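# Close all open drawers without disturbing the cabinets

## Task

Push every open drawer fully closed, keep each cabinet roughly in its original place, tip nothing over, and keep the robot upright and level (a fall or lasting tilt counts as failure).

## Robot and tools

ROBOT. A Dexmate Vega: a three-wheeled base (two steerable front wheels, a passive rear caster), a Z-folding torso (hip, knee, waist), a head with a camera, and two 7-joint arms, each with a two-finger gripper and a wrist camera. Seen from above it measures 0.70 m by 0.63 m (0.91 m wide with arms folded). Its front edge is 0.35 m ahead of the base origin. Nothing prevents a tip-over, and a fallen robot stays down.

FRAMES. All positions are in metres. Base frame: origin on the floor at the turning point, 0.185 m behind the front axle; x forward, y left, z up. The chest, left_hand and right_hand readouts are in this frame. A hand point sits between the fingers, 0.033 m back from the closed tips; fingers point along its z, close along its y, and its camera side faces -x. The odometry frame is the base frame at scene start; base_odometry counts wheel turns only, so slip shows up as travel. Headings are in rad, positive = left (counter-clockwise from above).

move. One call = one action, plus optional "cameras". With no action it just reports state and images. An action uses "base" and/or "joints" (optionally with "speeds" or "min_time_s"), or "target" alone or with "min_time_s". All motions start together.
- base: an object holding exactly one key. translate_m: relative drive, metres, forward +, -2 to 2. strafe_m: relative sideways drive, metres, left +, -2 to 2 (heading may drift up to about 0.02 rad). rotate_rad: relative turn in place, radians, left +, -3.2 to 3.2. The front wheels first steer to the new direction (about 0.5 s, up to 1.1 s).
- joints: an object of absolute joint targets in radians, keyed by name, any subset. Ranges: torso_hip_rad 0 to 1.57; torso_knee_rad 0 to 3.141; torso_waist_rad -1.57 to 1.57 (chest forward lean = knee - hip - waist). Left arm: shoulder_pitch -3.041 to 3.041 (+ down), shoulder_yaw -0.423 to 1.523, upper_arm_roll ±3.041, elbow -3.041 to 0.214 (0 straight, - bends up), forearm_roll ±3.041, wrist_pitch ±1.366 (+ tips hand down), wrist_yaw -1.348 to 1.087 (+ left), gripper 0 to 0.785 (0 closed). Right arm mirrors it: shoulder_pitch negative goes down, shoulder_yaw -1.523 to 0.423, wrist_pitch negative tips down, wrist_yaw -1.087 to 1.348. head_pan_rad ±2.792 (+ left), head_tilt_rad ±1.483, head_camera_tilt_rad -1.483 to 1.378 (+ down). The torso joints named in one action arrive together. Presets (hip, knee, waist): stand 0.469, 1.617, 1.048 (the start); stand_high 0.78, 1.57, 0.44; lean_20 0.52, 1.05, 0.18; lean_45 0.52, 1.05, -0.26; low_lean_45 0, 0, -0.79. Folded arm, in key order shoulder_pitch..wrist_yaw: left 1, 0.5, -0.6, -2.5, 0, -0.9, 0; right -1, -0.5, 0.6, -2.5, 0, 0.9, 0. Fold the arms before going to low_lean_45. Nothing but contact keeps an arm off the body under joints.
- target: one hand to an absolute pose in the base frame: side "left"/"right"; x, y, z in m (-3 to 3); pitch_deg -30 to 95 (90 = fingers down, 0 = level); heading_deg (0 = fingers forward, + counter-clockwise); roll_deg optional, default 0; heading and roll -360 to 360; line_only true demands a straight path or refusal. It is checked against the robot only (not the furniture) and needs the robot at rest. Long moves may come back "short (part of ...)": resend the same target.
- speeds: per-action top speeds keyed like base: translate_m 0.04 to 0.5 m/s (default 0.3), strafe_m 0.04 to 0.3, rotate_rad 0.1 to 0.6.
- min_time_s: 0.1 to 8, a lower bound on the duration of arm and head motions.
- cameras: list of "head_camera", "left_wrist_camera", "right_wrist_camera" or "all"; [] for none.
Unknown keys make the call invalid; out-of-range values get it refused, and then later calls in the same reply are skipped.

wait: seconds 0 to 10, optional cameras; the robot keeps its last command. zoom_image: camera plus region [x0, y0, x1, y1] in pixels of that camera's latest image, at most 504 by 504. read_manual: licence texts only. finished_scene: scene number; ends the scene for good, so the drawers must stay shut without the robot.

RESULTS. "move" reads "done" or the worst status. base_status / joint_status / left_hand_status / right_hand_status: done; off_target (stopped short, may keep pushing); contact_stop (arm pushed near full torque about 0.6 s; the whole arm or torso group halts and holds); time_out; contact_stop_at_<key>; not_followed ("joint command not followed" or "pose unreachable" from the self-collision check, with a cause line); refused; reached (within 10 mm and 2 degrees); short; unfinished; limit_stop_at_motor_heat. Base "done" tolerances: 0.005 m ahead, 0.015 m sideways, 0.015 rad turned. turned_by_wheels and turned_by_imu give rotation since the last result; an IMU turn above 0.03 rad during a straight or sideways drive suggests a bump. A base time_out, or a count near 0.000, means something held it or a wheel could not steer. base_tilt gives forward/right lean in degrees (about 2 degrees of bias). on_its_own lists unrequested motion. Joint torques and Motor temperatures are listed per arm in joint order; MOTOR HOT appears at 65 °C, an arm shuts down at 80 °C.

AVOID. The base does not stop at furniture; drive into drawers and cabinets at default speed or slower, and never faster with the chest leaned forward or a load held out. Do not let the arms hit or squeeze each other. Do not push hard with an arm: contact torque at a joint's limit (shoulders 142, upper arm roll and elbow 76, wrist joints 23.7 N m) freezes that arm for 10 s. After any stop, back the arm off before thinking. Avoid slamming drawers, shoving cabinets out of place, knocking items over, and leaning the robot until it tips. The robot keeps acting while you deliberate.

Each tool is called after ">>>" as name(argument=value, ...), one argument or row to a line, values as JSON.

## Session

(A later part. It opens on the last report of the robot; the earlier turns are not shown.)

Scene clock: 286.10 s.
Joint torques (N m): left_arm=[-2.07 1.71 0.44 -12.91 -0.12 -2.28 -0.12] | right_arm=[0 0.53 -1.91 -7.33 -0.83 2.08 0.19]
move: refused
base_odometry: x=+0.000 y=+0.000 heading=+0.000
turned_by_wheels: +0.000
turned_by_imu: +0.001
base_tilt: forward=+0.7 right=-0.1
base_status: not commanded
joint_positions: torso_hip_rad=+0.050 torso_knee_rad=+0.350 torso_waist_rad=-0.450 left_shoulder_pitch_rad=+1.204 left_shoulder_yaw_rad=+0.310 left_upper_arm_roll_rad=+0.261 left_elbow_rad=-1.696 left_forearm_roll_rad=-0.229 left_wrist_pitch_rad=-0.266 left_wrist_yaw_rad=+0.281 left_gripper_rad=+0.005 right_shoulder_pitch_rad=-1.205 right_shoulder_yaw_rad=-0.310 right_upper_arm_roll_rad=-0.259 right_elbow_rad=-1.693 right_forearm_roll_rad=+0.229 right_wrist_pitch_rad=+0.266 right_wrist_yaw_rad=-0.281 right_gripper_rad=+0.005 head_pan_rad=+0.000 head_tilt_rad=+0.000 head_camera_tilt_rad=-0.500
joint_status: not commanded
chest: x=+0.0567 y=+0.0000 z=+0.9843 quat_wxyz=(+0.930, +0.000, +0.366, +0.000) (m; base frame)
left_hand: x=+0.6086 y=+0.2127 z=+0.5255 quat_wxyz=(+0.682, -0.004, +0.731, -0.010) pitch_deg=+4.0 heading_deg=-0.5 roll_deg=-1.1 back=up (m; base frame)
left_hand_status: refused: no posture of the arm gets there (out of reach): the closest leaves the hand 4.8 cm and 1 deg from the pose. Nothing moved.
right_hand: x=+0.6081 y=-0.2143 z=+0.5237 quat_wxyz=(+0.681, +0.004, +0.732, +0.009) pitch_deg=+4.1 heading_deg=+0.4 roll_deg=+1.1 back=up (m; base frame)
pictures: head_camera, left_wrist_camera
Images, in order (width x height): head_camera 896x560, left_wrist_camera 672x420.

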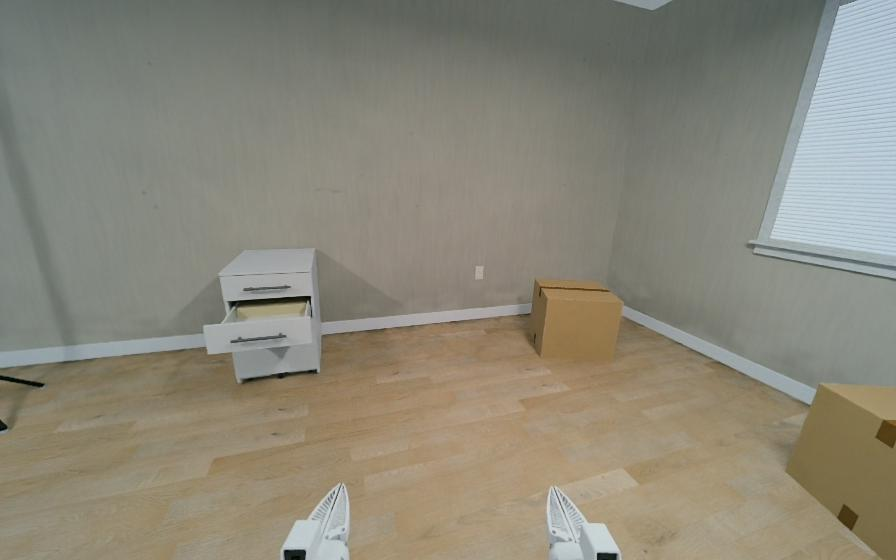

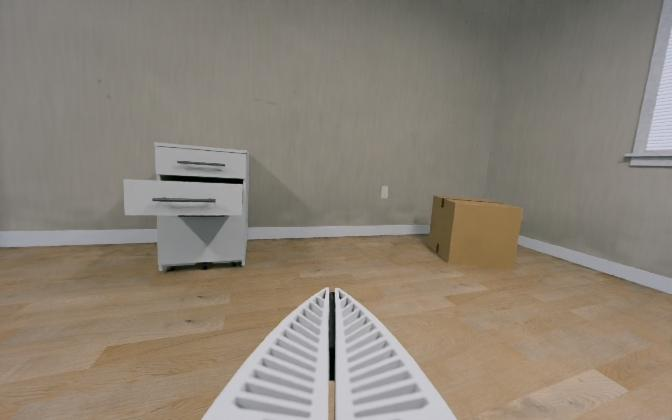

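>>> move(
  target={"side": "left", "x": 0.66, "y": 0.2, "z": 0.39, "pitch_deg": 35, "heading_deg": 0},
  cameras=["head_camera", "left_wrist_camera"],
)

Scene clock: 304.80 s.
Joint torques (N m): left_arm=[-8.97 -1.73 -0.8 -13.03 1.16 -1.89 1.08] | right_arm=[-0.6 0.15 -1.86 -6.88 -0.87 1.84 0.05]
Motor temperatures (°C): left_arm=[32 31 40 43 34 40 35] | right_arm=[35 29 39 44 35 38 35]
move: done
base_odometry: x=+0.000 y=+0.000 heading=+0.000
turned_by_wheels: +0.000
turned_by_imu: +0.001
base_tilt: forward=+0.6 right=+0.0
base_status: not commanded
joint_positions: torso_hip_rad=+0.050 torso_knee_rad=+0.350 torso_waist_rad=-0.450 left_shoulder_pitch_rad=+0.901 left_shoulder_yaw_rad=+0.257 left_upper_arm_roll_rad=+0.269 left_elbow_rad=-1.632 left_forearm_roll_rad=-0.404 left_wrist_pitch_rad=+0.496 left_wrist_yaw_rad=+0.315 left_gripper_rad=+0.005 right_shoulder_pitch_rad=-1.205 right_shoulder_yaw_rad=-0.310 right_upper_arm_roll_rad=-0.259 right_elbow_rad=-1.693 right_forearm_roll_rad=+0.229 right_wrist_pitch_rad=+0.266 right_wrist_yaw_rad=-0.281 right_gripper_rad=+0.005 head_pan_rad=+0.000 head_tilt_rad=+0.000 head_camera_tilt_rad=-0.500
joint_status: not commanded
chest: x=+0.0567 y=+0.0000 z=+0.9843 quat_wxyz=(+0.930, +0.000, +0.366, +0.000) (m; base frame)
left_hand: x=+0.6596 y=+0.2003 z=+0.3907 quat_wxyz=(+0.464, +0.000, +0.886, +0.000) pitch_deg=+34.8 heading_deg=+0.0 roll_deg=+0.0 back=up (m; base frame)
left_hand_status: reached (straight line, planned for 2.7 s): 1 mm and 0.2 deg off.
right_hand: x=+0.6081 y=-0.2143 z=+0.5237 quat_wxyz=(+0.681, +0.004, +0.732, +0.009) pitch_deg=+4.1 heading_deg=+0.4 roll_deg=+1.1 back=up (m; base frame)
pictures: head_camera, left_wrist_camera
Images, in order (width x height): head_camera 896x560, left_wrist_camera 672x420.

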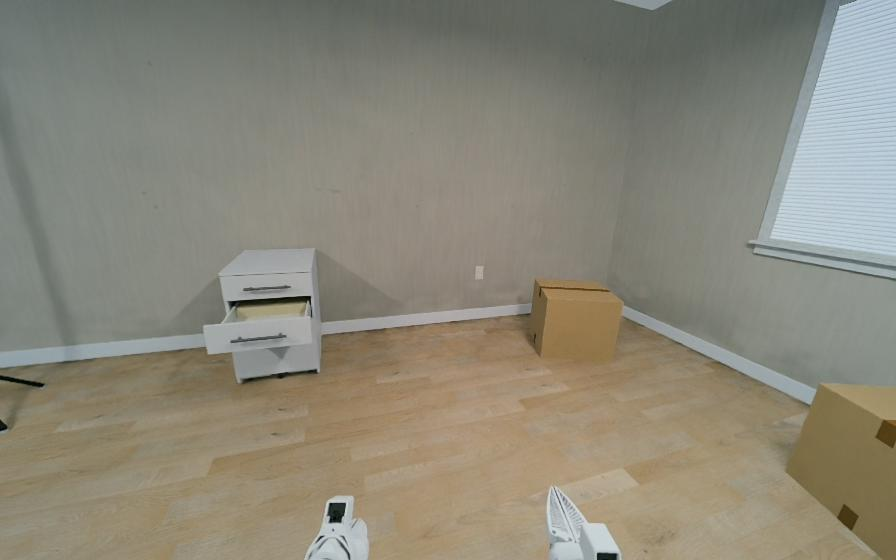

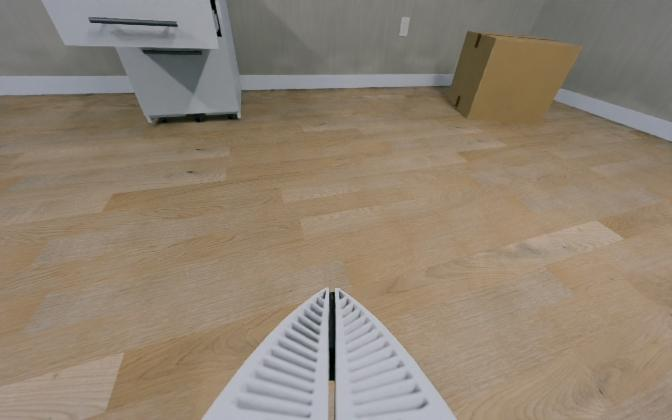

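>>> zoom_image(
  camera="head_camera",
  region=[190, 230, 350, 400],
)

Scaled by 2.965 from the camera's 896x560 image, which has a finer 960x600 frame.

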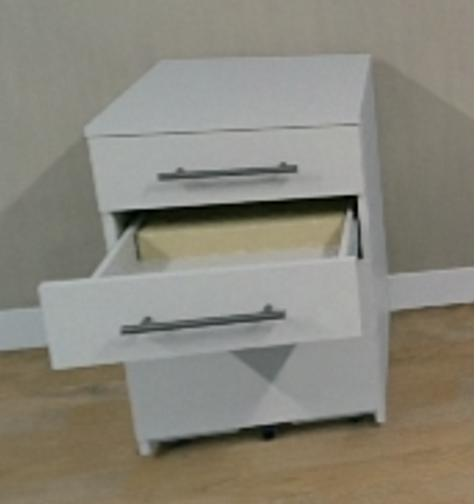

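>>> move(
  base={"rotate_rad": 0.35},
)

>>> move(
  base={"translate_m": 0.75},
  cameras=["all"],
)

Scene clock: 323.37 s.
Joint torques (N m): left_arm=[-12.18 -0.5 -0.6 -10.25 0.18 -2.23 0.01] | right_arm=[0.82 0.86 -1.6 -7.28 -0.78 1.78 0.16]
Motor temperatures (°C): left_arm=[31 31 36 39 34 39 35] | right_arm=[33 29 35 39 34 37 35]
move: done
base_odometry: x=+0.000 y=+0.000 heading=+0.350
turned_by_wheels: +0.350
turned_by_imu: +0.344
base_tilt: forward=+0.7 right=+0.0
base_status: done
joint_positions: torso_hip_rad=+0.050 torso_knee_rad=+0.350 torso_waist_rad=-0.450 left_shoulder_pitch_rad=+0.898 left_shoulder_yaw_rad=+0.256 left_upper_arm_roll_rad=+0.269 left_elbow_rad=-1.630 left_forearm_roll_rad=-0.405 left_wrist_pitch_rad=+0.502 left_wrist_yaw_rad=+0.316 left_gripper_rad=+0.005 right_shoulder_pitch_rad=-1.205 right_shoulder_yaw_rad=-0.310 right_upper_arm_roll_rad=-0.259 right_elbow_rad=-1.693 right_forearm_roll_rad=+0.229 right_wrist_pitch_rad=+0.266 right_wrist_yaw_rad=-0.281 right_gripper_rad=+0.005 head_pan_rad=+0.000 head_tilt_rad=+0.000 head_camera_tilt_rad=-0.500
joint_status: not commanded
chest: x=+0.0567 y=+0.0000 z=+0.9843 quat_wxyz=(+0.930, +0.000, +0.366, +0.000) (m; base frame)
left_hand: x=+0.6598 y=+0.2001 z=+0.3898 quat_wxyz=(+0.462, +0.000, +0.887, +0.000) pitch_deg=+35.0 heading_deg=+0.0 roll_deg=+0.0 back=up (m; base frame)
right_hand: x=+0.6081 y=-0.2143 z=+0.5237 quat_wxyz=(+0.681, +0.004, +0.732, +0.009) pitch_deg=+4.1 heading_deg=+0.4 roll_deg=+1.1 back=up (m; base frame)
pictures: none

Scene clock: 327.60 s.
Joint torques (N m): left_arm=[-8.99 -0.69 -0.73 -13.4 0.17 -2.28 0.23] | right_arm=[1.36 -0.49 -1.4 -6.78 -0.75 1.92 0.07]
move: done
base_odometry: x=+0.704 y=+0.259 heading=+0.351
turned_by_wheels: +0.000
turned_by_imu: +0.002
base_tilt: forward=+0.7 right=+0.0
base_status: done
joint_positions: torso_hip_rad=+0.050 torso_knee_rad=+0.350 torso_waist_rad=-0.450 left_shoulder_pitch_rad=+0.898 left_shoulder_yaw_rad=+0.256 left_upper_arm_roll_rad=+0.269 left_elbow_rad=-1.630 left_forearm_roll_rad=-0.405 left_wrist_pitch_rad=+0.502 left_wrist_yaw_rad=+0.316 left_gripper_rad=+0.005 right_shoulder_pitch_rad=-1.205 right_shoulder_yaw_rad=-0.310 right_upper_arm_roll_rad=-0.259 right_elbow_rad=-1.693 right_forearm_roll_rad=+0.229 right_wrist_pitch_rad=+0.266 right_wrist_yaw_rad=-0.281 right_gripper_rad=+0.005 head_pan_rad=+0.000 head_tilt_rad=+0.000 head_camera_tilt_rad=-0.500
joint_status: not commanded
chest: x=+0.0567 y=+0.0000 z=+0.9843 quat_wxyz=(+0.930, +0.000, +0.366, +0.000) (m; base frame)
left_hand: x=+0.6598 y=+0.2001 z=+0.3899 quat_wxyz=(+0.462, +0.000, +0.887, +0.000) pitch_deg=+35.0 heading_deg=+0.0 roll_deg=+0.0 back=up (m; base frame)
right_hand: x=+0.6081 y=-0.2143 z=+0.5237 quat_wxyz=(+0.681, +0.004, +0.732, +0.009) pitch_deg=+4.1 heading_deg=+0.4 roll_deg=+1.1 back=up (m; base frame)
pictures: head_camera, left_wrist_camera, right_wrist_camera
Images, in order (width x height): head_camera 896x560, left_wrist_camera 672x420, right_wrist_camera 672x420.

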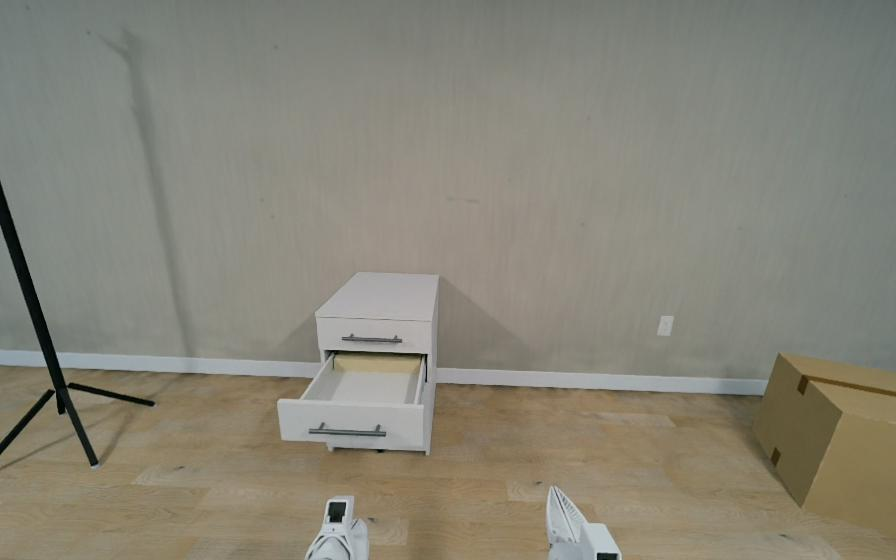

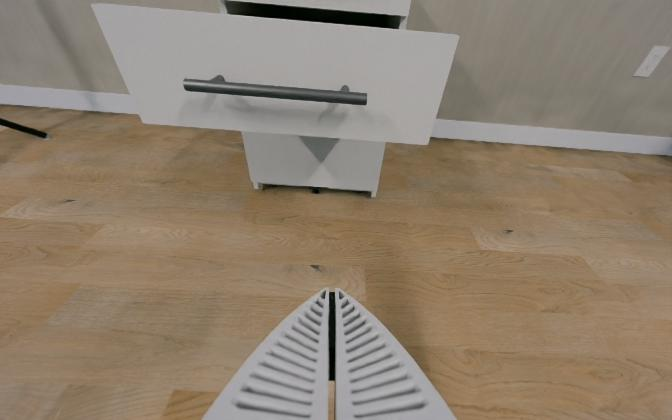

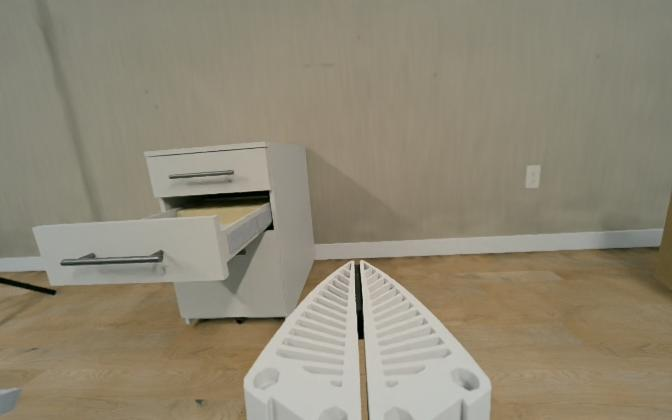

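>>> move(
  target={"side": "left", "x": 0.66, "y": 0.22, "z": 0.402, "pitch_deg": 35, "heading_deg": 0},
)

>>> move(
  base={"translate_m": 0.25},
  cameras=["all"],
)

Scene clock: 349.83 s.
Joint torques (N m): left_arm=[-5.42 3.49 -7.41 -12.06 -0.49 -1.79 0.25] | right_arm=[0.35 0.57 -1.67 -7.18 -0.8 2.33 0.05]
move: done
base_odometry: x=+0.704 y=+0.259 heading=+0.351
turned_by_wheels: +0.000
turned_by_imu: +0.001
base_tilt: forward=+0.7 right=-0.1
base_status: not commanded
joint_positions: torso_hip_rad=+0.050 torso_knee_rad=+0.350 torso_waist_rad=-0.450 left_shoulder_pitch_rad=+0.911 left_shoulder_yaw_rad=+0.289 left_upper_arm_roll_rad=+0.236 left_elbow_rad=-1.677 left_forearm_roll_rad=-0.428 left_wrist_pitch_rad=+0.537 left_wrist_yaw_rad=+0.299 left_gripper_rad=+0.005 right_shoulder_pitch_rad=-1.205 right_shoulder_yaw_rad=-0.310 right_upper_arm_roll_rad=-0.259 right_elbow_rad=-1.693 right_forearm_roll_rad=+0.229 right_wrist_pitch_rad=+0.266 right_wrist_yaw_rad=-0.281 right_gripper_rad=+0.005 head_pan_rad=+0.000 head_tilt_rad=+0.000 head_camera_tilt_rad=-0.500
joint_status: not commanded
chest: x=+0.0567 y=+0.0000 z=+0.9843 quat_wxyz=(+0.930, +0.000, +0.366, +0.000) (m; base frame)
left_hand: x=+0.6599 y=+0.2178 z=+0.4005 quat_wxyz=(+0.462, +0.000, +0.887, +0.000) pitch_deg=+35.0 heading_deg=+0.0 roll_deg=+0.0 back=up (m; base frame)
left_hand_status: reached (straight line, planned for 0.5 s): 3 mm and 0.0 deg off.
right_hand: x=+0.6081 y=-0.2143 z=+0.5237 quat_wxyz=(+0.681, +0.004, +0.732, +0.009) pitch_deg=+4.1 heading_deg=+0.4 roll_deg=+1.1 back=up (m; base frame)
pictures: none

Scene clock: 352.17 s.
Joint torques (N m): left_arm=[-6.31 2.19 -6.46 -15 0.16 -1.39 -0.07] | right_arm=[0.44 0.59 -1.27 -7.08 -0.82 2.07 0.12]
move: done
base_odometry: x=+0.938 y=+0.346 heading=+0.351
turned_by_wheels: +0.000
turned_by_imu: +0.001
base_tilt: forward=+0.6 right=-0.1
base_status: done
joint_positions: torso_hip_rad=+0.050 torso_knee_rad=+0.350 torso_waist_rad=-0.450 left_shoulder_pitch_rad=+0.913 left_shoulder_yaw_rad=+0.293 left_upper_arm_roll_rad=+0.232 left_elbow_rad=-1.683 left_forearm_roll_rad=-0.430 left_wrist_pitch_rad=+0.541 left_wrist_yaw_rad=+0.297 left_gripper_rad=+0.005 right_shoulder_pitch_rad=-1.205 right_shoulder_yaw_rad=-0.310 right_upper_arm_roll_rad=-0.259 right_elbow_rad=-1.693 right_forearm_roll_rad=+0.229 right_wrist_pitch_rad=+0.266 right_wrist_yaw_rad=-0.281 right_gripper_rad=+0.005 head_pan_rad=+0.000 head_tilt_rad=+0.000 head_camera_tilt_rad=-0.500
joint_status: not commanded
chest: x=+0.0567 y=+0.0000 z=+0.9843 quat_wxyz=(+0.930, +0.000, +0.366, +0.000) (m; base frame)
left_hand: x=+0.6599 y=+0.2199 z=+0.4018 quat_wxyz=(+0.462, +0.000, +0.887, +0.000) pitch_deg=+35.0 heading_deg=+0.0 roll_deg=+0.0 back=up (m; base frame)
right_hand: x=+0.6081 y=-0.2143 z=+0.5237 quat_wxyz=(+0.681, +0.004, +0.732, +0.009) pitch_deg=+4.1 heading_deg=+0.4 roll_deg=+1.1 back=up (m; base frame)
pictures: head_camera, left_wrist_camera, right_wrist_camera
Images, in order (width x height): head_camera 896x560, left_wrist_camera 672x420, right_wrist_camera 672x420.

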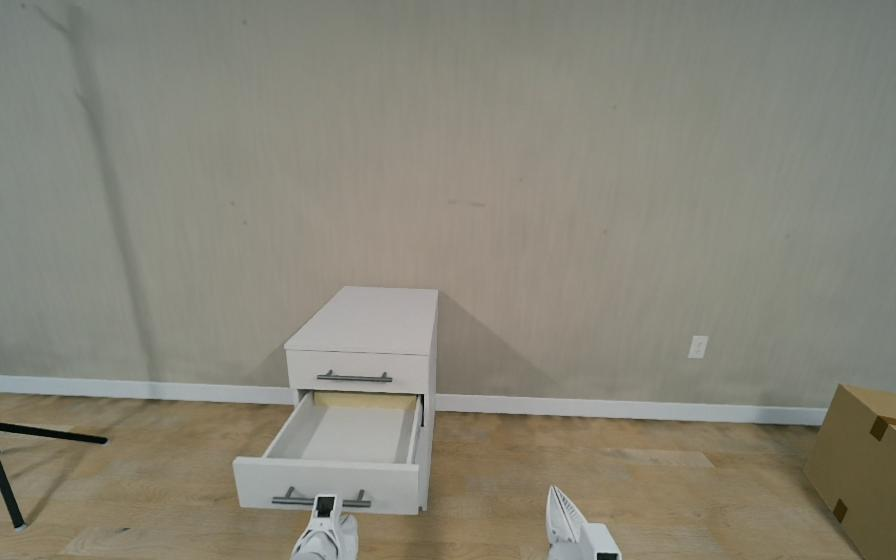

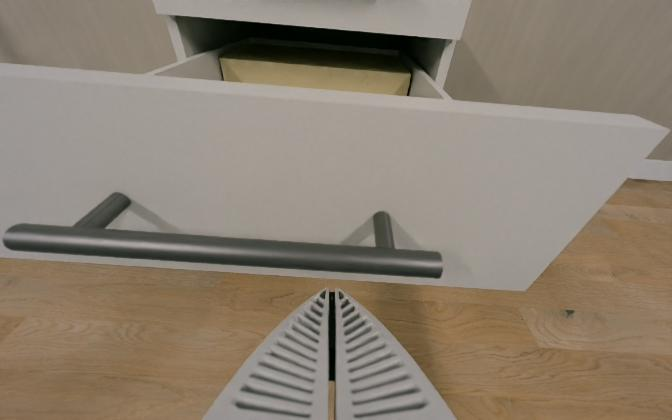

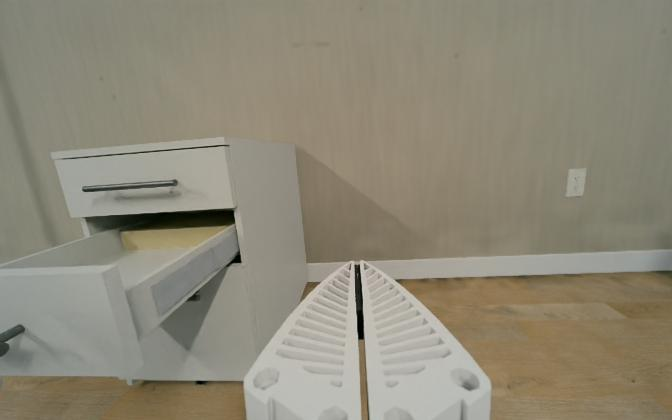

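>>> move(
  target={"side": "left", "x": 0.66, "y": 0.21, "z": 0.393, "pitch_deg": 30, "heading_deg": 0},
)

>>> move(
  base={"translate_m": 0.2},
  speeds={"translate_m": 0.12},
  cameras=["all"],
)

Scene clock: 365.27 s.
Joint torques (N m): left_arm=[-5.61 -0.51 1.37 -12.65 -0.41 -3.47 -0.47] | right_arm=[0.55 0.21 -1.78 -7.17 -0.77 1.19 0.13]
Motor temperatures (°C): left_arm=[29 30 33 34 34 38 35] | right_arm=[31 28 31 34 34 36 35]
move: done
base_odometry: x=+0.938 y=+0.346 heading=+0.351
turned_by_wheels: +0.000
turned_by_imu: +0.001
base_tilt: forward=+0.7 right=+0.0
base_status: not commanded
joint_positions: torso_hip_rad=+0.050 torso_knee_rad=+0.350 torso_waist_rad=-0.450 left_shoulder_pitch_rad=+0.936 left_shoulder_yaw_rad=+0.270 left_upper_arm_roll_rad=+0.270 left_elbow_rad=-1.582 left_forearm_roll_rad=-0.371 left_wrist_pitch_rad=+0.336 left_wrist_yaw_rad=+0.279 left_gripper_rad=+0.005 right_shoulder_pitch_rad=-1.205 right_shoulder_yaw_rad=-0.310 right_upper_arm_roll_rad=-0.259 right_elbow_rad=-1.693 right_forearm_roll_rad=+0.229 right_wrist_pitch_rad=+0.266 right_wrist_yaw_rad=-0.281 right_gripper_rad=+0.005 head_pan_rad=+0.000 head_tilt_rad=+0.000 head_camera_tilt_rad=-0.500
joint_status: not commanded
chest: x=+0.0567 y=+0.0000 z=+0.9843 quat_wxyz=(+0.930, +0.000, +0.366, +0.000) (m; base frame)
left_hand: x=+0.6600 y=+0.2105 z=+0.3931 quat_wxyz=(+0.499, +0.000, +0.867, +0.000) pitch_deg=+30.2 heading_deg=+0.0 roll_deg=+0.0 back=up (m; base frame)
left_hand_status: reached (straight line, planned for 1.0 s): 0 mm and 0.2 deg off.
right_hand: x=+0.6081 y=-0.2143 z=+0.5237 quat_wxyz=(+0.681, +0.004, +0.732, +0.009) pitch_deg=+4.1 heading_deg=+0.4 roll_deg=+1.1 back=up (m; base frame)
pictures: none

Scene clock: 367.83 s.
Joint torques (N m): left_arm=[-5.75 -2.83 -0.3 -13.26 0.37 -2.32 -0.1] | right_arm=[0.08 0.9 -1.32 -6.97 -0.79 2.16 0.1]
move: done
base_odometry: x=+1.126 y=+0.415 heading=+0.351
turned_by_wheels: +0.000
turned_by_imu: +0.001
base_tilt: forward=+0.7 right=+0.0
base_status: done
joint_positions: torso_hip_rad=+0.050 torso_knee_rad=+0.350 torso_waist_rad=-0.450 left_shoulder_pitch_rad=+0.937 left_shoulder_yaw_rad=+0.270 left_upper_arm_roll_rad=+0.271 left_elbow_rad=-1.579 left_forearm_roll_rad=-0.369 left_wrist_pitch_rad=+0.330 left_wrist_yaw_rad=+0.279 left_gripper_rad=+0.005 right_shoulder_pitch_rad=-1.205 right_shoulder_yaw_rad=-0.310 right_upper_arm_roll_rad=-0.259 right_elbow_rad=-1.693 right_forearm_roll_rad=+0.229 right_wrist_pitch_rad=+0.266 right_wrist_yaw_rad=-0.281 right_gripper_rad=+0.005 head_pan_rad=+0.000 head_tilt_rad=+0.000 head_camera_tilt_rad=-0.500
joint_status: not commanded
chest: x=+0.0567 y=+0.0000 z=+0.9843 quat_wxyz=(+0.930, +0.000, +0.366, +0.000) (m; base frame)
left_hand: x=+0.6599 y=+0.2101 z=+0.3929 quat_wxyz=(+0.500, +0.000, +0.866, +0.000) pitch_deg=+30.0 heading_deg=+0.0 roll_deg=+0.0 back=up (m; base frame)
right_hand: x=+0.6080 y=-0.2143 z=+0.5237 quat_wxyz=(+0.681, +0.004, +0.732, +0.009) pitch_deg=+4.1 heading_deg=+0.4 roll_deg=+1.1 back=up (m; base frame)
pictures: head_camera, left_wrist_camera, right_wrist_camera
Images, in order (width x height): head_camera 896x560, left_wrist_camera 672x420, right_wrist_camera 672x420.

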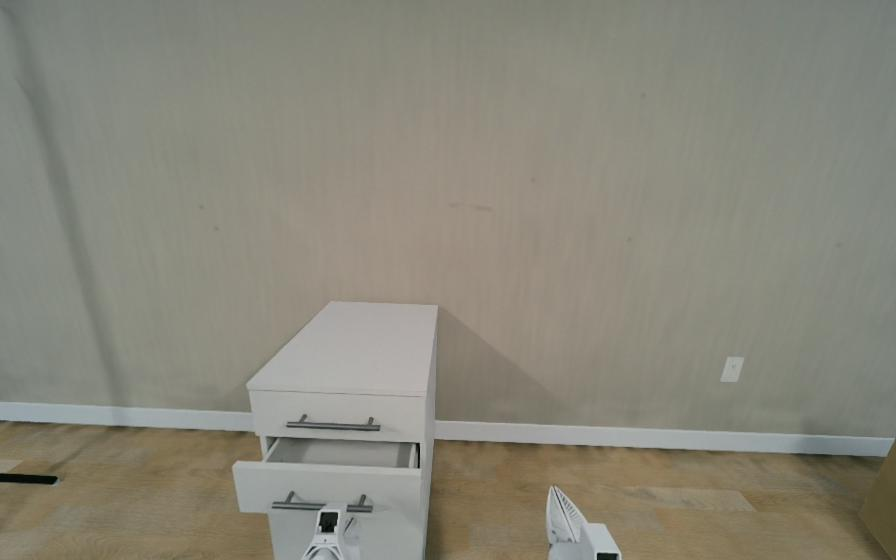

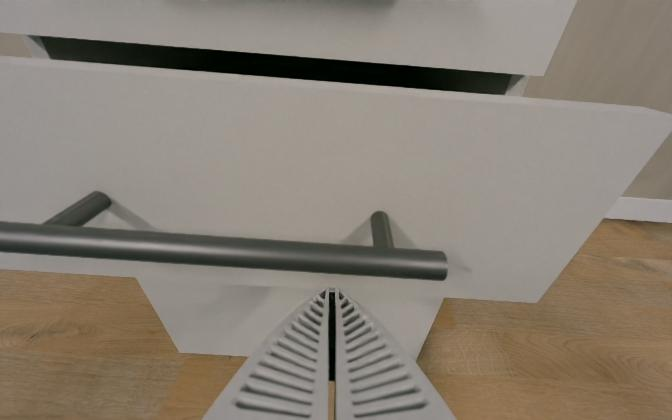

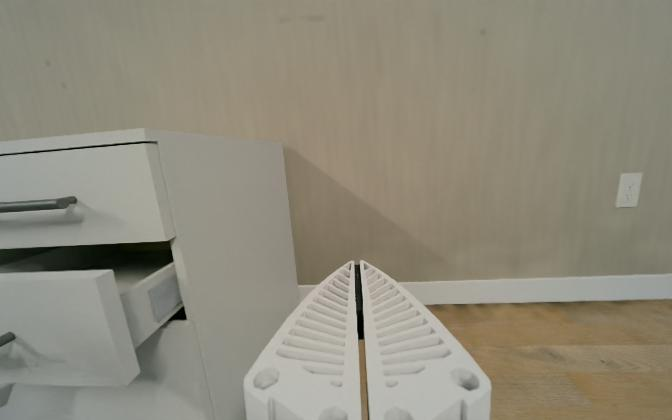

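>>> move(
  base={"translate_m": 0.13},
  speeds={"translate_m": 0.12},
  cameras=["all"],
)

Scene clock: 372.60 s.
Joint torques (N m): left_arm=[-22.53 0.73 -7.96 -17.5 1.06 -5.91 -1.76] | right_arm=[0.97 0.2 -1.6 -7.08 -0.71 2.21 0.25]
move: done
base_odometry: x=+1.248 y=+0.460 heading=+0.352
turned_by_wheels: +0.001
turned_by_imu: +0.003
base_tilt: forward=+0.6 right=+0.0
base_status: done
joint_positions: torso_hip_rad=+0.050 torso_knee_rad=+0.350 torso_waist_rad=-0.450 left_shoulder_pitch_rad=+0.938 left_shoulder_yaw_rad=+0.270 left_upper_arm_roll_rad=+0.271 left_elbow_rad=-1.579 left_forearm_roll_rad=-0.369 left_wrist_pitch_rad=+0.331 left_wrist_yaw_rad=+0.279 left_gripper_rad=+0.005 right_shoulder_pitch_rad=-1.205 right_shoulder_yaw_rad=-0.310 right_upper_arm_roll_rad=-0.259 right_elbow_rad=-1.693 right_forearm_roll_rad=+0.229 right_wrist_pitch_rad=+0.266 right_wrist_yaw_rad=-0.281 right_gripper_rad=+0.005 head_pan_rad=+0.000 head_tilt_rad=+0.000 head_camera_tilt_rad=-0.500
joint_status: not commanded
chest: x=+0.0566 y=+0.0000 z=+0.9844 quat_wxyz=(+0.930, +0.000, +0.366, +0.000) (m; base frame)
left_hand: x=+0.6590 y=+0.2100 z=+0.3919 quat_wxyz=(+0.499, +0.000, +0.867, +0.000) pitch_deg=+30.2 heading_deg=+0.0 roll_deg=+0.0 back=up (m; base frame)
right_hand: x=+0.6080 y=-0.2143 z=+0.5239 quat_wxyz=(+0.681, +0.004, +0.732, +0.009) pitch_deg=+4.1 heading_deg=+0.4 roll_deg=+1.1 back=up (m; base frame)
pictures: head_camera, left_wrist_camera, right_wrist_camera
Images, in order (width x height): head_camera 896x560, left_wrist_camera 672x420, right_wrist_camera 672x420.

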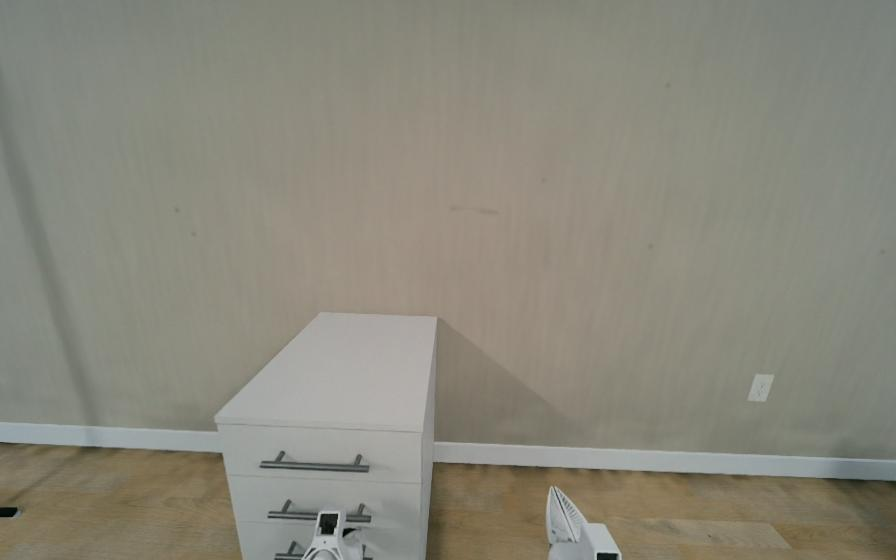

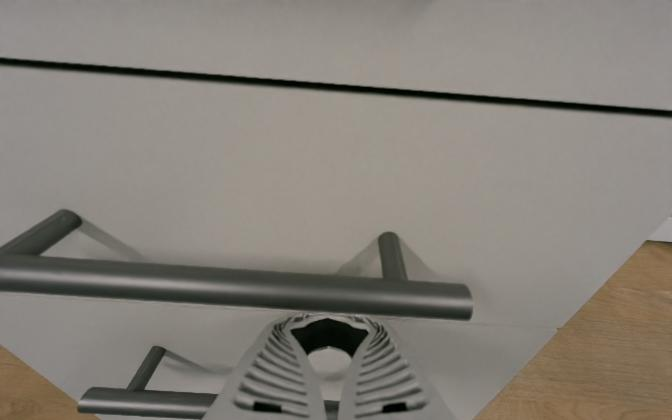

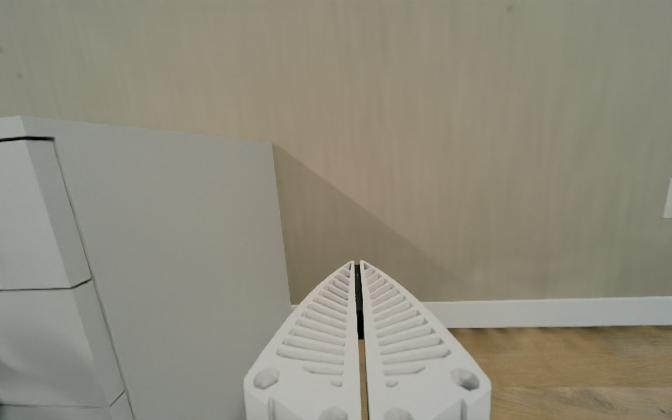

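>>> move(
  base={"translate_m": -0.35},
  cameras=["all"],
)

>>> zoom_image(
  camera="head_camera",
  region=[230, 260, 480, 510],
)

Scene clock: 382.13 s.
Joint torques (N m): left_arm=[-10.91 -2.08 -7.03 -12.38 0.29 -1.94 0.04] | right_arm=[1.09 -0.23 -1.36 -7.55 -0.74 2 0.15]
move: done
base_odometry: x=+0.920 y=+0.338 heading=+0.353
turned_by_wheels: +0.001
turned_by_imu: +0.001
base_tilt: forward=+0.7 right=+0.0
base_status: done
joint_positions: torso_hip_rad=+0.050 torso_knee_rad=+0.350 torso_waist_rad=-0.450 left_shoulder_pitch_rad=+0.937 left_shoulder_yaw_rad=+0.270 left_upper_arm_roll_rad=+0.271 left_elbow_rad=-1.579 left_forearm_roll_rad=-0.369 left_wrist_pitch_rad=+0.330 left_wrist_yaw_rad=+0.279 left_gripper_rad=+0.005 right_shoulder_pitch_rad=-1.205 right_shoulder_yaw_rad=-0.310 right_upper_arm_roll_rad=-0.259 right_elbow_rad=-1.693 right_forearm_roll_rad=+0.229 right_wrist_pitch_rad=+0.266 right_wrist_yaw_rad=-0.281 right_gripper_rad=+0.005 head_pan_rad=+0.000 head_tilt_rad=+0.000 head_camera_tilt_rad=-0.500
joint_status: not commanded
chest: x=+0.0566 y=+0.0000 z=+0.9843 quat_wxyz=(+0.930, +0.000, +0.366, +0.000) (m; base frame)
left_hand: x=+0.6597 y=+0.2099 z=+0.3928 quat_wxyz=(+0.500, +0.000, +0.866, +0.000) pitch_deg=+30.0 heading_deg=+0.0 roll_deg=+0.0 back=up (m; base frame)
right_hand: x=+0.6080 y=-0.2143 z=+0.5238 quat_wxyz=(+0.681, +0.004, +0.732, +0.009) pitch_deg=+4.1 heading_deg=+0.4 roll_deg=+1.1 back=up (m; base frame)
pictures: head_camera, left_wrist_camera, right_wrist_camera
Images, in order (width x height): head_camera 896x560, left_wrist_camera 672x420, right_wrist_camera 672x420.

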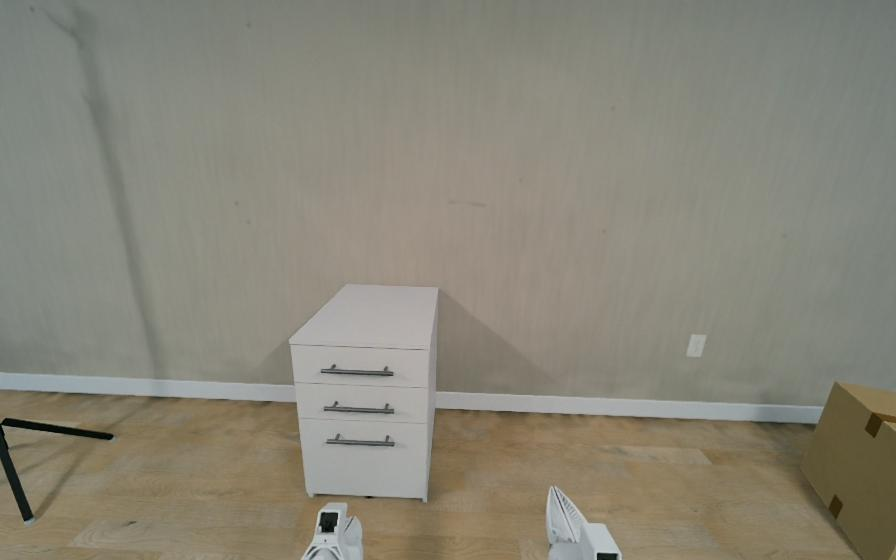

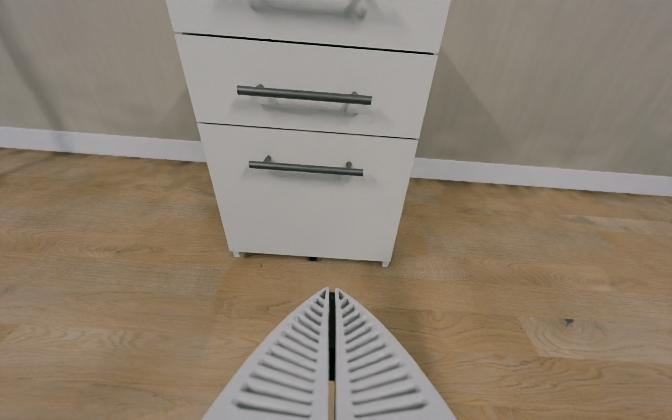

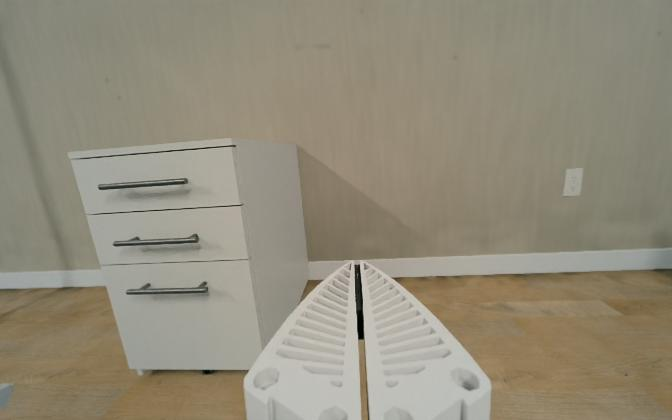

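Scaled by 2.016 from the camera's 896x560 image, which has a finer 960x600 frame.

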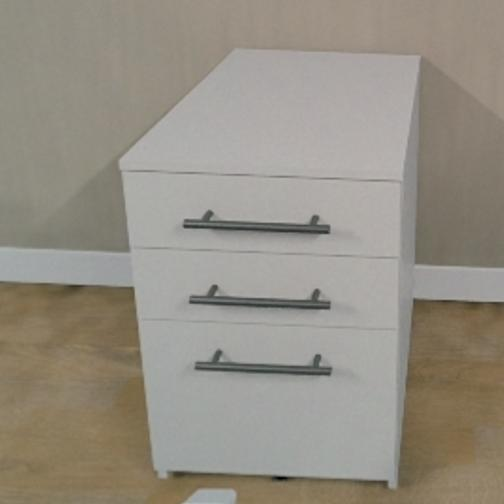

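>>> move(
  base={"rotate_rad": 2.4},
  cameras=["head_camera"],
)

Scene clock: 431.40 s.
Joint torques (N m): left_arm=[-9.83 0.17 -7.25 -13.97 0.64 -1.5 -0.41] | right_arm=[0.71 -0.19 -1.62 -7.5 -0.77 2.24 0.05]
move: done
base_odometry: x=+0.921 y=+0.337 heading=+2.756
turned_by_wheels: +2.403
turned_by_imu: +2.359
base_tilt: forward=+0.6 right=-0.1
base_status: done
joint_positions: torso_hip_rad=+0.050 torso_knee_rad=+0.350 torso_waist_rad=-0.450 left_shoulder_pitch_rad=+0.937 left_shoulder_yaw_rad=+0.270 left_upper_arm_roll_rad=+0.271 left_elbow_rad=-1.579 left_forearm_roll_rad=-0.369 left_wrist_pitch_rad=+0.330 left_wrist_yaw_rad=+0.279 left_gripper_rad=+0.005 right_shoulder_pitch_rad=-1.205 right_shoulder_yaw_rad=-0.310 right_upper_arm_roll_rad=-0.259 right_elbow_rad=-1.693 right_forearm_roll_rad=+0.229 right_wrist_pitch_rad=+0.266 right_wrist_yaw_rad=-0.281 right_gripper_rad=+0.005 head_pan_rad=+0.000 head_tilt_rad=+0.000 head_camera_tilt_rad=-0.500
joint_status: not commanded
chest: x=+0.0566 y=+0.0000 z=+0.9843 quat_wxyz=(+0.930, +0.000, +0.366, +0.000) (m; base frame)
left_hand: x=+0.6597 y=+0.2099 z=+0.3928 quat_wxyz=(+0.500, +0.000, +0.866, +0.000) pitch_deg=+30.0 heading_deg=+0.0 roll_deg=+0.0 back=up (m; base frame)
right_hand: x=+0.6080 y=-0.2143 z=+0.5238 quat_wxyz=(+0.681, +0.004, +0.732, +0.009) pitch_deg=+4.1 heading_deg=+0.4 roll_deg=+1.1 back=up (m; base frame)
pictures: head_camera
Images, in order (width x height): head_camera 896x560.

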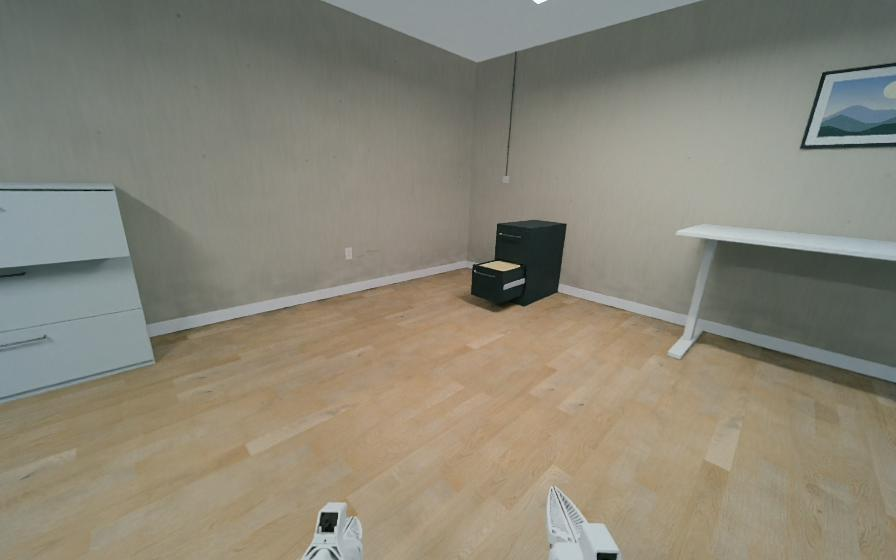

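>>> zoom_image(
  camera="head_camera",
  region=[440, 200, 600, 320],
)

Scaled by 3.150 from the camera's 896x560 image, which has a finer 960x600 frame.

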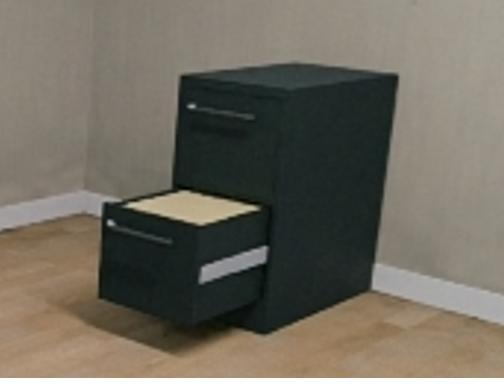

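>>> move(
  base={"translate_m": 1.7},
  speeds={"translate_m": 0.5},
  cameras=["head_camera"],
)

Scene clock: 471.10 s.
Joint torques (N m): left_arm=[-9.37 -0.47 -5.78 -14.66 0.57 -2.41 -0.04] | right_arm=[1.03 0.81 -1.18 -7.05 -0.78 1.6 0.12]
move: done
base_odometry: x=-0.657 y=+0.971 heading=+2.757
turned_by_wheels: +0.000
turned_by_imu: +0.003
base_tilt: forward=+0.7 right=-0.1
base_status: done
joint_positions: torso_hip_rad=+0.050 torso_knee_rad=+0.350 torso_waist_rad=-0.450 left_shoulder_pitch_rad=+0.937 left_shoulder_yaw_rad=+0.270 left_upper_arm_roll_rad=+0.271 left_elbow_rad=-1.579 left_forearm_roll_rad=-0.369 left_wrist_pitch_rad=+0.330 left_wrist_yaw_rad=+0.279 left_gripper_rad=+0.005 right_shoulder_pitch_rad=-1.205 right_shoulder_yaw_rad=-0.310 right_upper_arm_roll_rad=-0.259 right_elbow_rad=-1.693 right_forearm_roll_rad=+0.229 right_wrist_pitch_rad=+0.266 right_wrist_yaw_rad=-0.281 right_gripper_rad=+0.005 head_pan_rad=+0.000 head_tilt_rad=+0.000 head_camera_tilt_rad=-0.500
joint_status: not commanded
chest: x=+0.0567 y=+0.0000 z=+0.9843 quat_wxyz=(+0.930, +0.000, +0.366, +0.000) (m; base frame)
left_hand: x=+0.6597 y=+0.2099 z=+0.3928 quat_wxyz=(+0.500, +0.000, +0.866, +0.000) pitch_deg=+30.0 heading_deg=+0.0 roll_deg=+0.0 back=up (m; base frame)
right_hand: x=+0.6080 y=-0.2143 z=+0.5238 quat_wxyz=(+0.681, +0.004, +0.732, +0.009) pitch_deg=+4.1 heading_deg=+0.4 roll_deg=+1.1 back=up (m; base frame)
pictures: head_camera
Images, in order (width x height): head_camera 896x560.

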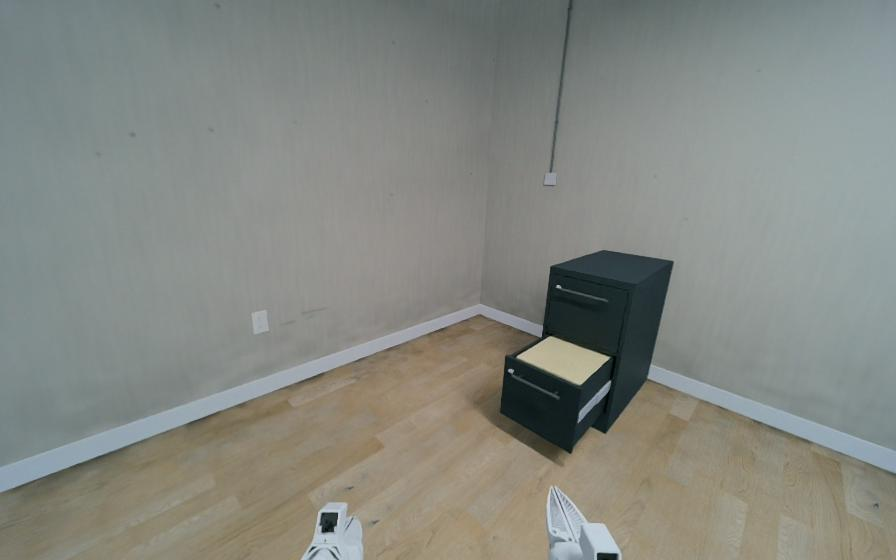

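>>> zoom_image(
  camera="head_camera",
  region=[480, 230, 690, 470],
)

Scaled by 2.100 from the camera's 896x560 image, which has a finer 960x600 frame.

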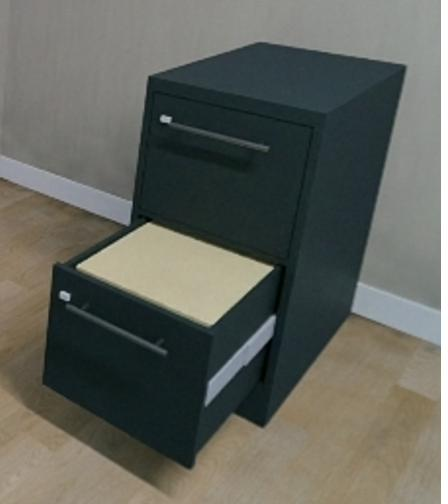

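>>> move(
  target={"side": "left", "x": 0.64, "y": 0.2, "z": 0.25, "pitch_deg": 50, "heading_deg": 0},
)

>>> move(
  base={"translate_m": 0.6},
)

>>> move(
  base={"rotate_rad": -0.78},
  cameras=["all"],
)

Scene clock: 493.93 s.
Joint torques (N m): left_arm=[-13.3 -4.05 1.02 -11.35 -0.07 -0.22 -0.42] | right_arm=[1.08 -0.26 -1.28 -7.49 -0.83 2.39 0.26]
move: done
base_odometry: x=-0.657 y=+0.971 heading=+2.757
turned_by_wheels: +0.000
turned_by_imu: +0.001
base_tilt: forward=+0.7 right=+0.0
base_status: not commanded
joint_positions: torso_hip_rad=+0.050 torso_knee_rad=+0.350 torso_waist_rad=-0.450 left_shoulder_pitch_rad=+0.663 left_shoulder_yaw_rad=+0.163 left_upper_arm_roll_rad=+0.323 left_elbow_rad=-1.066 left_forearm_roll_rad=-0.402 left_wrist_pitch_rad=+0.457 left_wrist_yaw_rad=+0.220 left_gripper_rad=+0.005 right_shoulder_pitch_rad=-1.205 right_shoulder_yaw_rad=-0.310 right_upper_arm_roll_rad=-0.259 right_elbow_rad=-1.693 right_forearm_roll_rad=+0.229 right_wrist_pitch_rad=+0.266 right_wrist_yaw_rad=-0.281 right_gripper_rad=+0.005 head_pan_rad=+0.000 head_tilt_rad=+0.000 head_camera_tilt_rad=-0.500
joint_status: not commanded
chest: x=+0.0567 y=+0.0000 z=+0.9843 quat_wxyz=(+0.930, +0.000, +0.366, +0.000) (m; base frame)
left_hand: x=+0.6401 y=+0.2003 z=+0.2509 quat_wxyz=(+0.343, +0.000, +0.939, +0.000) pitch_deg=+49.8 heading_deg=+0.0 roll_deg=+0.0 back=up (m; base frame)
left_hand_status: reached (straight line, planned for 2.0 s): 1 mm and 0.2 deg off.
right_hand: x=+0.6080 y=-0.2143 z=+0.5238 quat_wxyz=(+0.681, +0.004, +0.732, +0.009) pitch_deg=+4.1 heading_deg=+0.4 roll_deg=+1.1 back=up (m; base frame)
pictures: none

Scene clock: 497.50 s.
Joint torques (N m): left_arm=[-12.63 -1.81 0.43 -10.03 -0.29 -2.27 -0.41] | right_arm=[1.02 0.81 -1.18 -7.23 -0.8 2.41 0.27]
move: done
base_odometry: x=-1.213 y=+1.195 heading=+2.757
turned_by_wheels: +0.000
turned_by_imu: +0.001
base_tilt: forward=+0.7 right=-0.1
base_status: done
joint_positions: torso_hip_rad=+0.050 torso_knee_rad=+0.350 torso_waist_rad=-0.450 left_shoulder_pitch_rad=+0.660 left_shoulder_yaw_rad=+0.162 left_upper_arm_roll_rad=+0.324 left_elbow_rad=-1.060 left_forearm_roll_rad=-0.402 left_wrist_pitch_rad=+0.457 left_wrist_yaw_rad=+0.219 left_gripper_rad=+0.005 right_shoulder_pitch_rad=-1.205 right_shoulder_yaw_rad=-0.310 right_upper_arm_roll_rad=-0.259 right_elbow_rad=-1.693 right_forearm_roll_rad=+0.229 right_wrist_pitch_rad=+0.266 right_wrist_yaw_rad=-0.281 right_gripper_rad=+0.005 head_pan_rad=+0.000 head_tilt_rad=+0.000 head_camera_tilt_rad=-0.500
joint_status: not commanded
chest: x=+0.0567 y=+0.0000 z=+0.9843 quat_wxyz=(+0.930, +0.000, +0.366, +0.000) (m; base frame)
left_hand: x=+0.6398 y=+0.2002 z=+0.2498 quat_wxyz=(+0.342, +0.000, +0.940, +0.000) pitch_deg=+50.0 heading_deg=+0.0 roll_deg=+0.0 back=up (m; base frame)
right_hand: x=+0.6080 y=-0.2143 z=+0.5238 quat_wxyz=(+0.681, +0.004, +0.732, +0.009) pitch_deg=+4.1 heading_deg=+0.4 roll_deg=+1.1 back=up (m; base frame)
pictures: none

Scene clock: 500.37 s.
Joint torques (N m): left_arm=[-11.87 -0.59 0 -10.72 0.13 -0.13 -0.61] | right_arm=[1.67 0.02 -1.1 -7.02 -0.85 2.04 0.16]
move: done
base_odometry: x=-1.214 y=+1.195 heading=+1.976
turned_by_wheels: -0.781
turned_by_imu: -0.765
base_tilt: forward=+0.6 right=-0.2
base_status: done
joint_positions: torso_hip_rad=+0.050 torso_knee_rad=+0.350 torso_waist_rad=-0.450 left_shoulder_pitch_rad=+0.660 left_shoulder_yaw_rad=+0.162 left_upper_arm_roll_rad=+0.324 left_elbow_rad=-1.060 left_forearm_roll_rad=-0.402 left_wrist_pitch_rad=+0.457 left_wrist_yaw_rad=+0.219 left_gripper_rad=+0.005 right_shoulder_pitch_rad=-1.205 right_shoulder_yaw_rad=-0.310 right_upper_arm_roll_rad=-0.259 right_elbow_rad=-1.693 right_forearm_roll_rad=+0.229 right_wrist_pitch_rad=+0.266 right_wrist_yaw_rad=-0.281 right_gripper_rad=+0.005 head_pan_rad=+0.000 head_tilt_rad=+0.000 head_camera_tilt_rad=-0.500
joint_status: not commanded
chest: x=+0.0567 y=+0.0000 z=+0.9843 quat_wxyz=(+0.930, +0.000, +0.366, +0.000) (m; base frame)
left_hand: x=+0.6398 y=+0.2001 z=+0.2498 quat_wxyz=(+0.342, +0.000, +0.940, +0.000) pitch_deg=+50.0 heading_deg=+0.0 roll_deg=+0.0 back=up (m; base frame)
right_hand: x=+0.6080 y=-0.2143 z=+0.5237 quat_wxyz=(+0.681, +0.004, +0.732, +0.009) pitch_deg=+4.1 heading_deg=+0.4 roll_deg=+1.1 back=up (m; base frame)
pictures: head_camera, left_wrist_camera, right_wrist_camera
Images, in order (width x height): head_camera 896x560, left_wrist_camera 672x420, right_wrist_camera 672x420.

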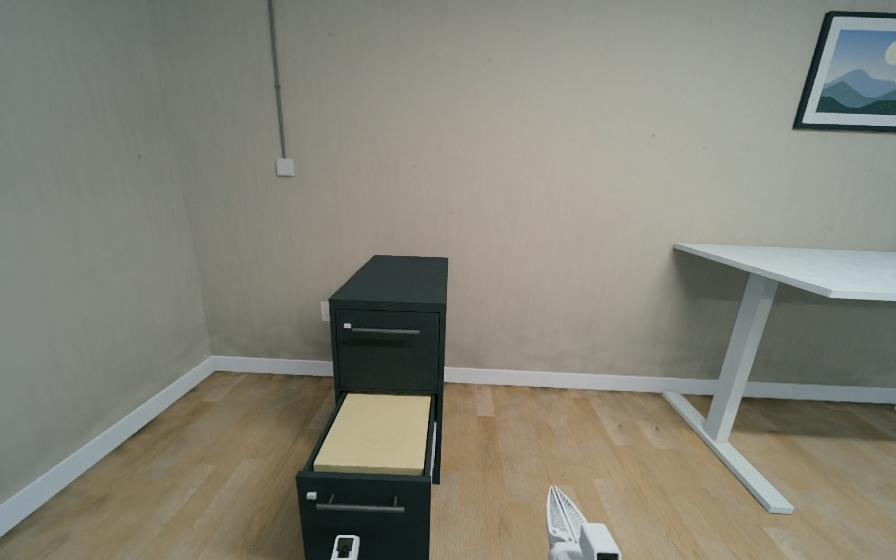

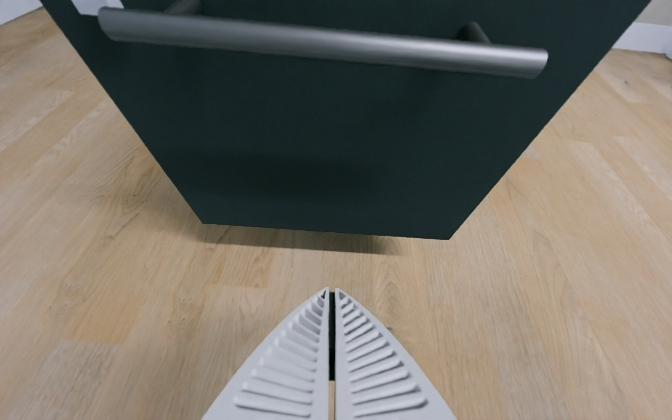

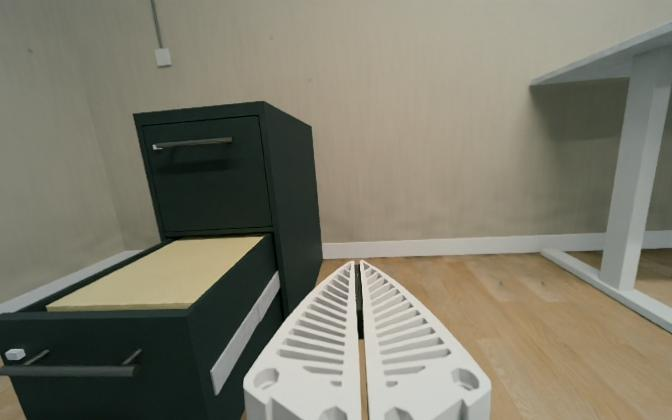

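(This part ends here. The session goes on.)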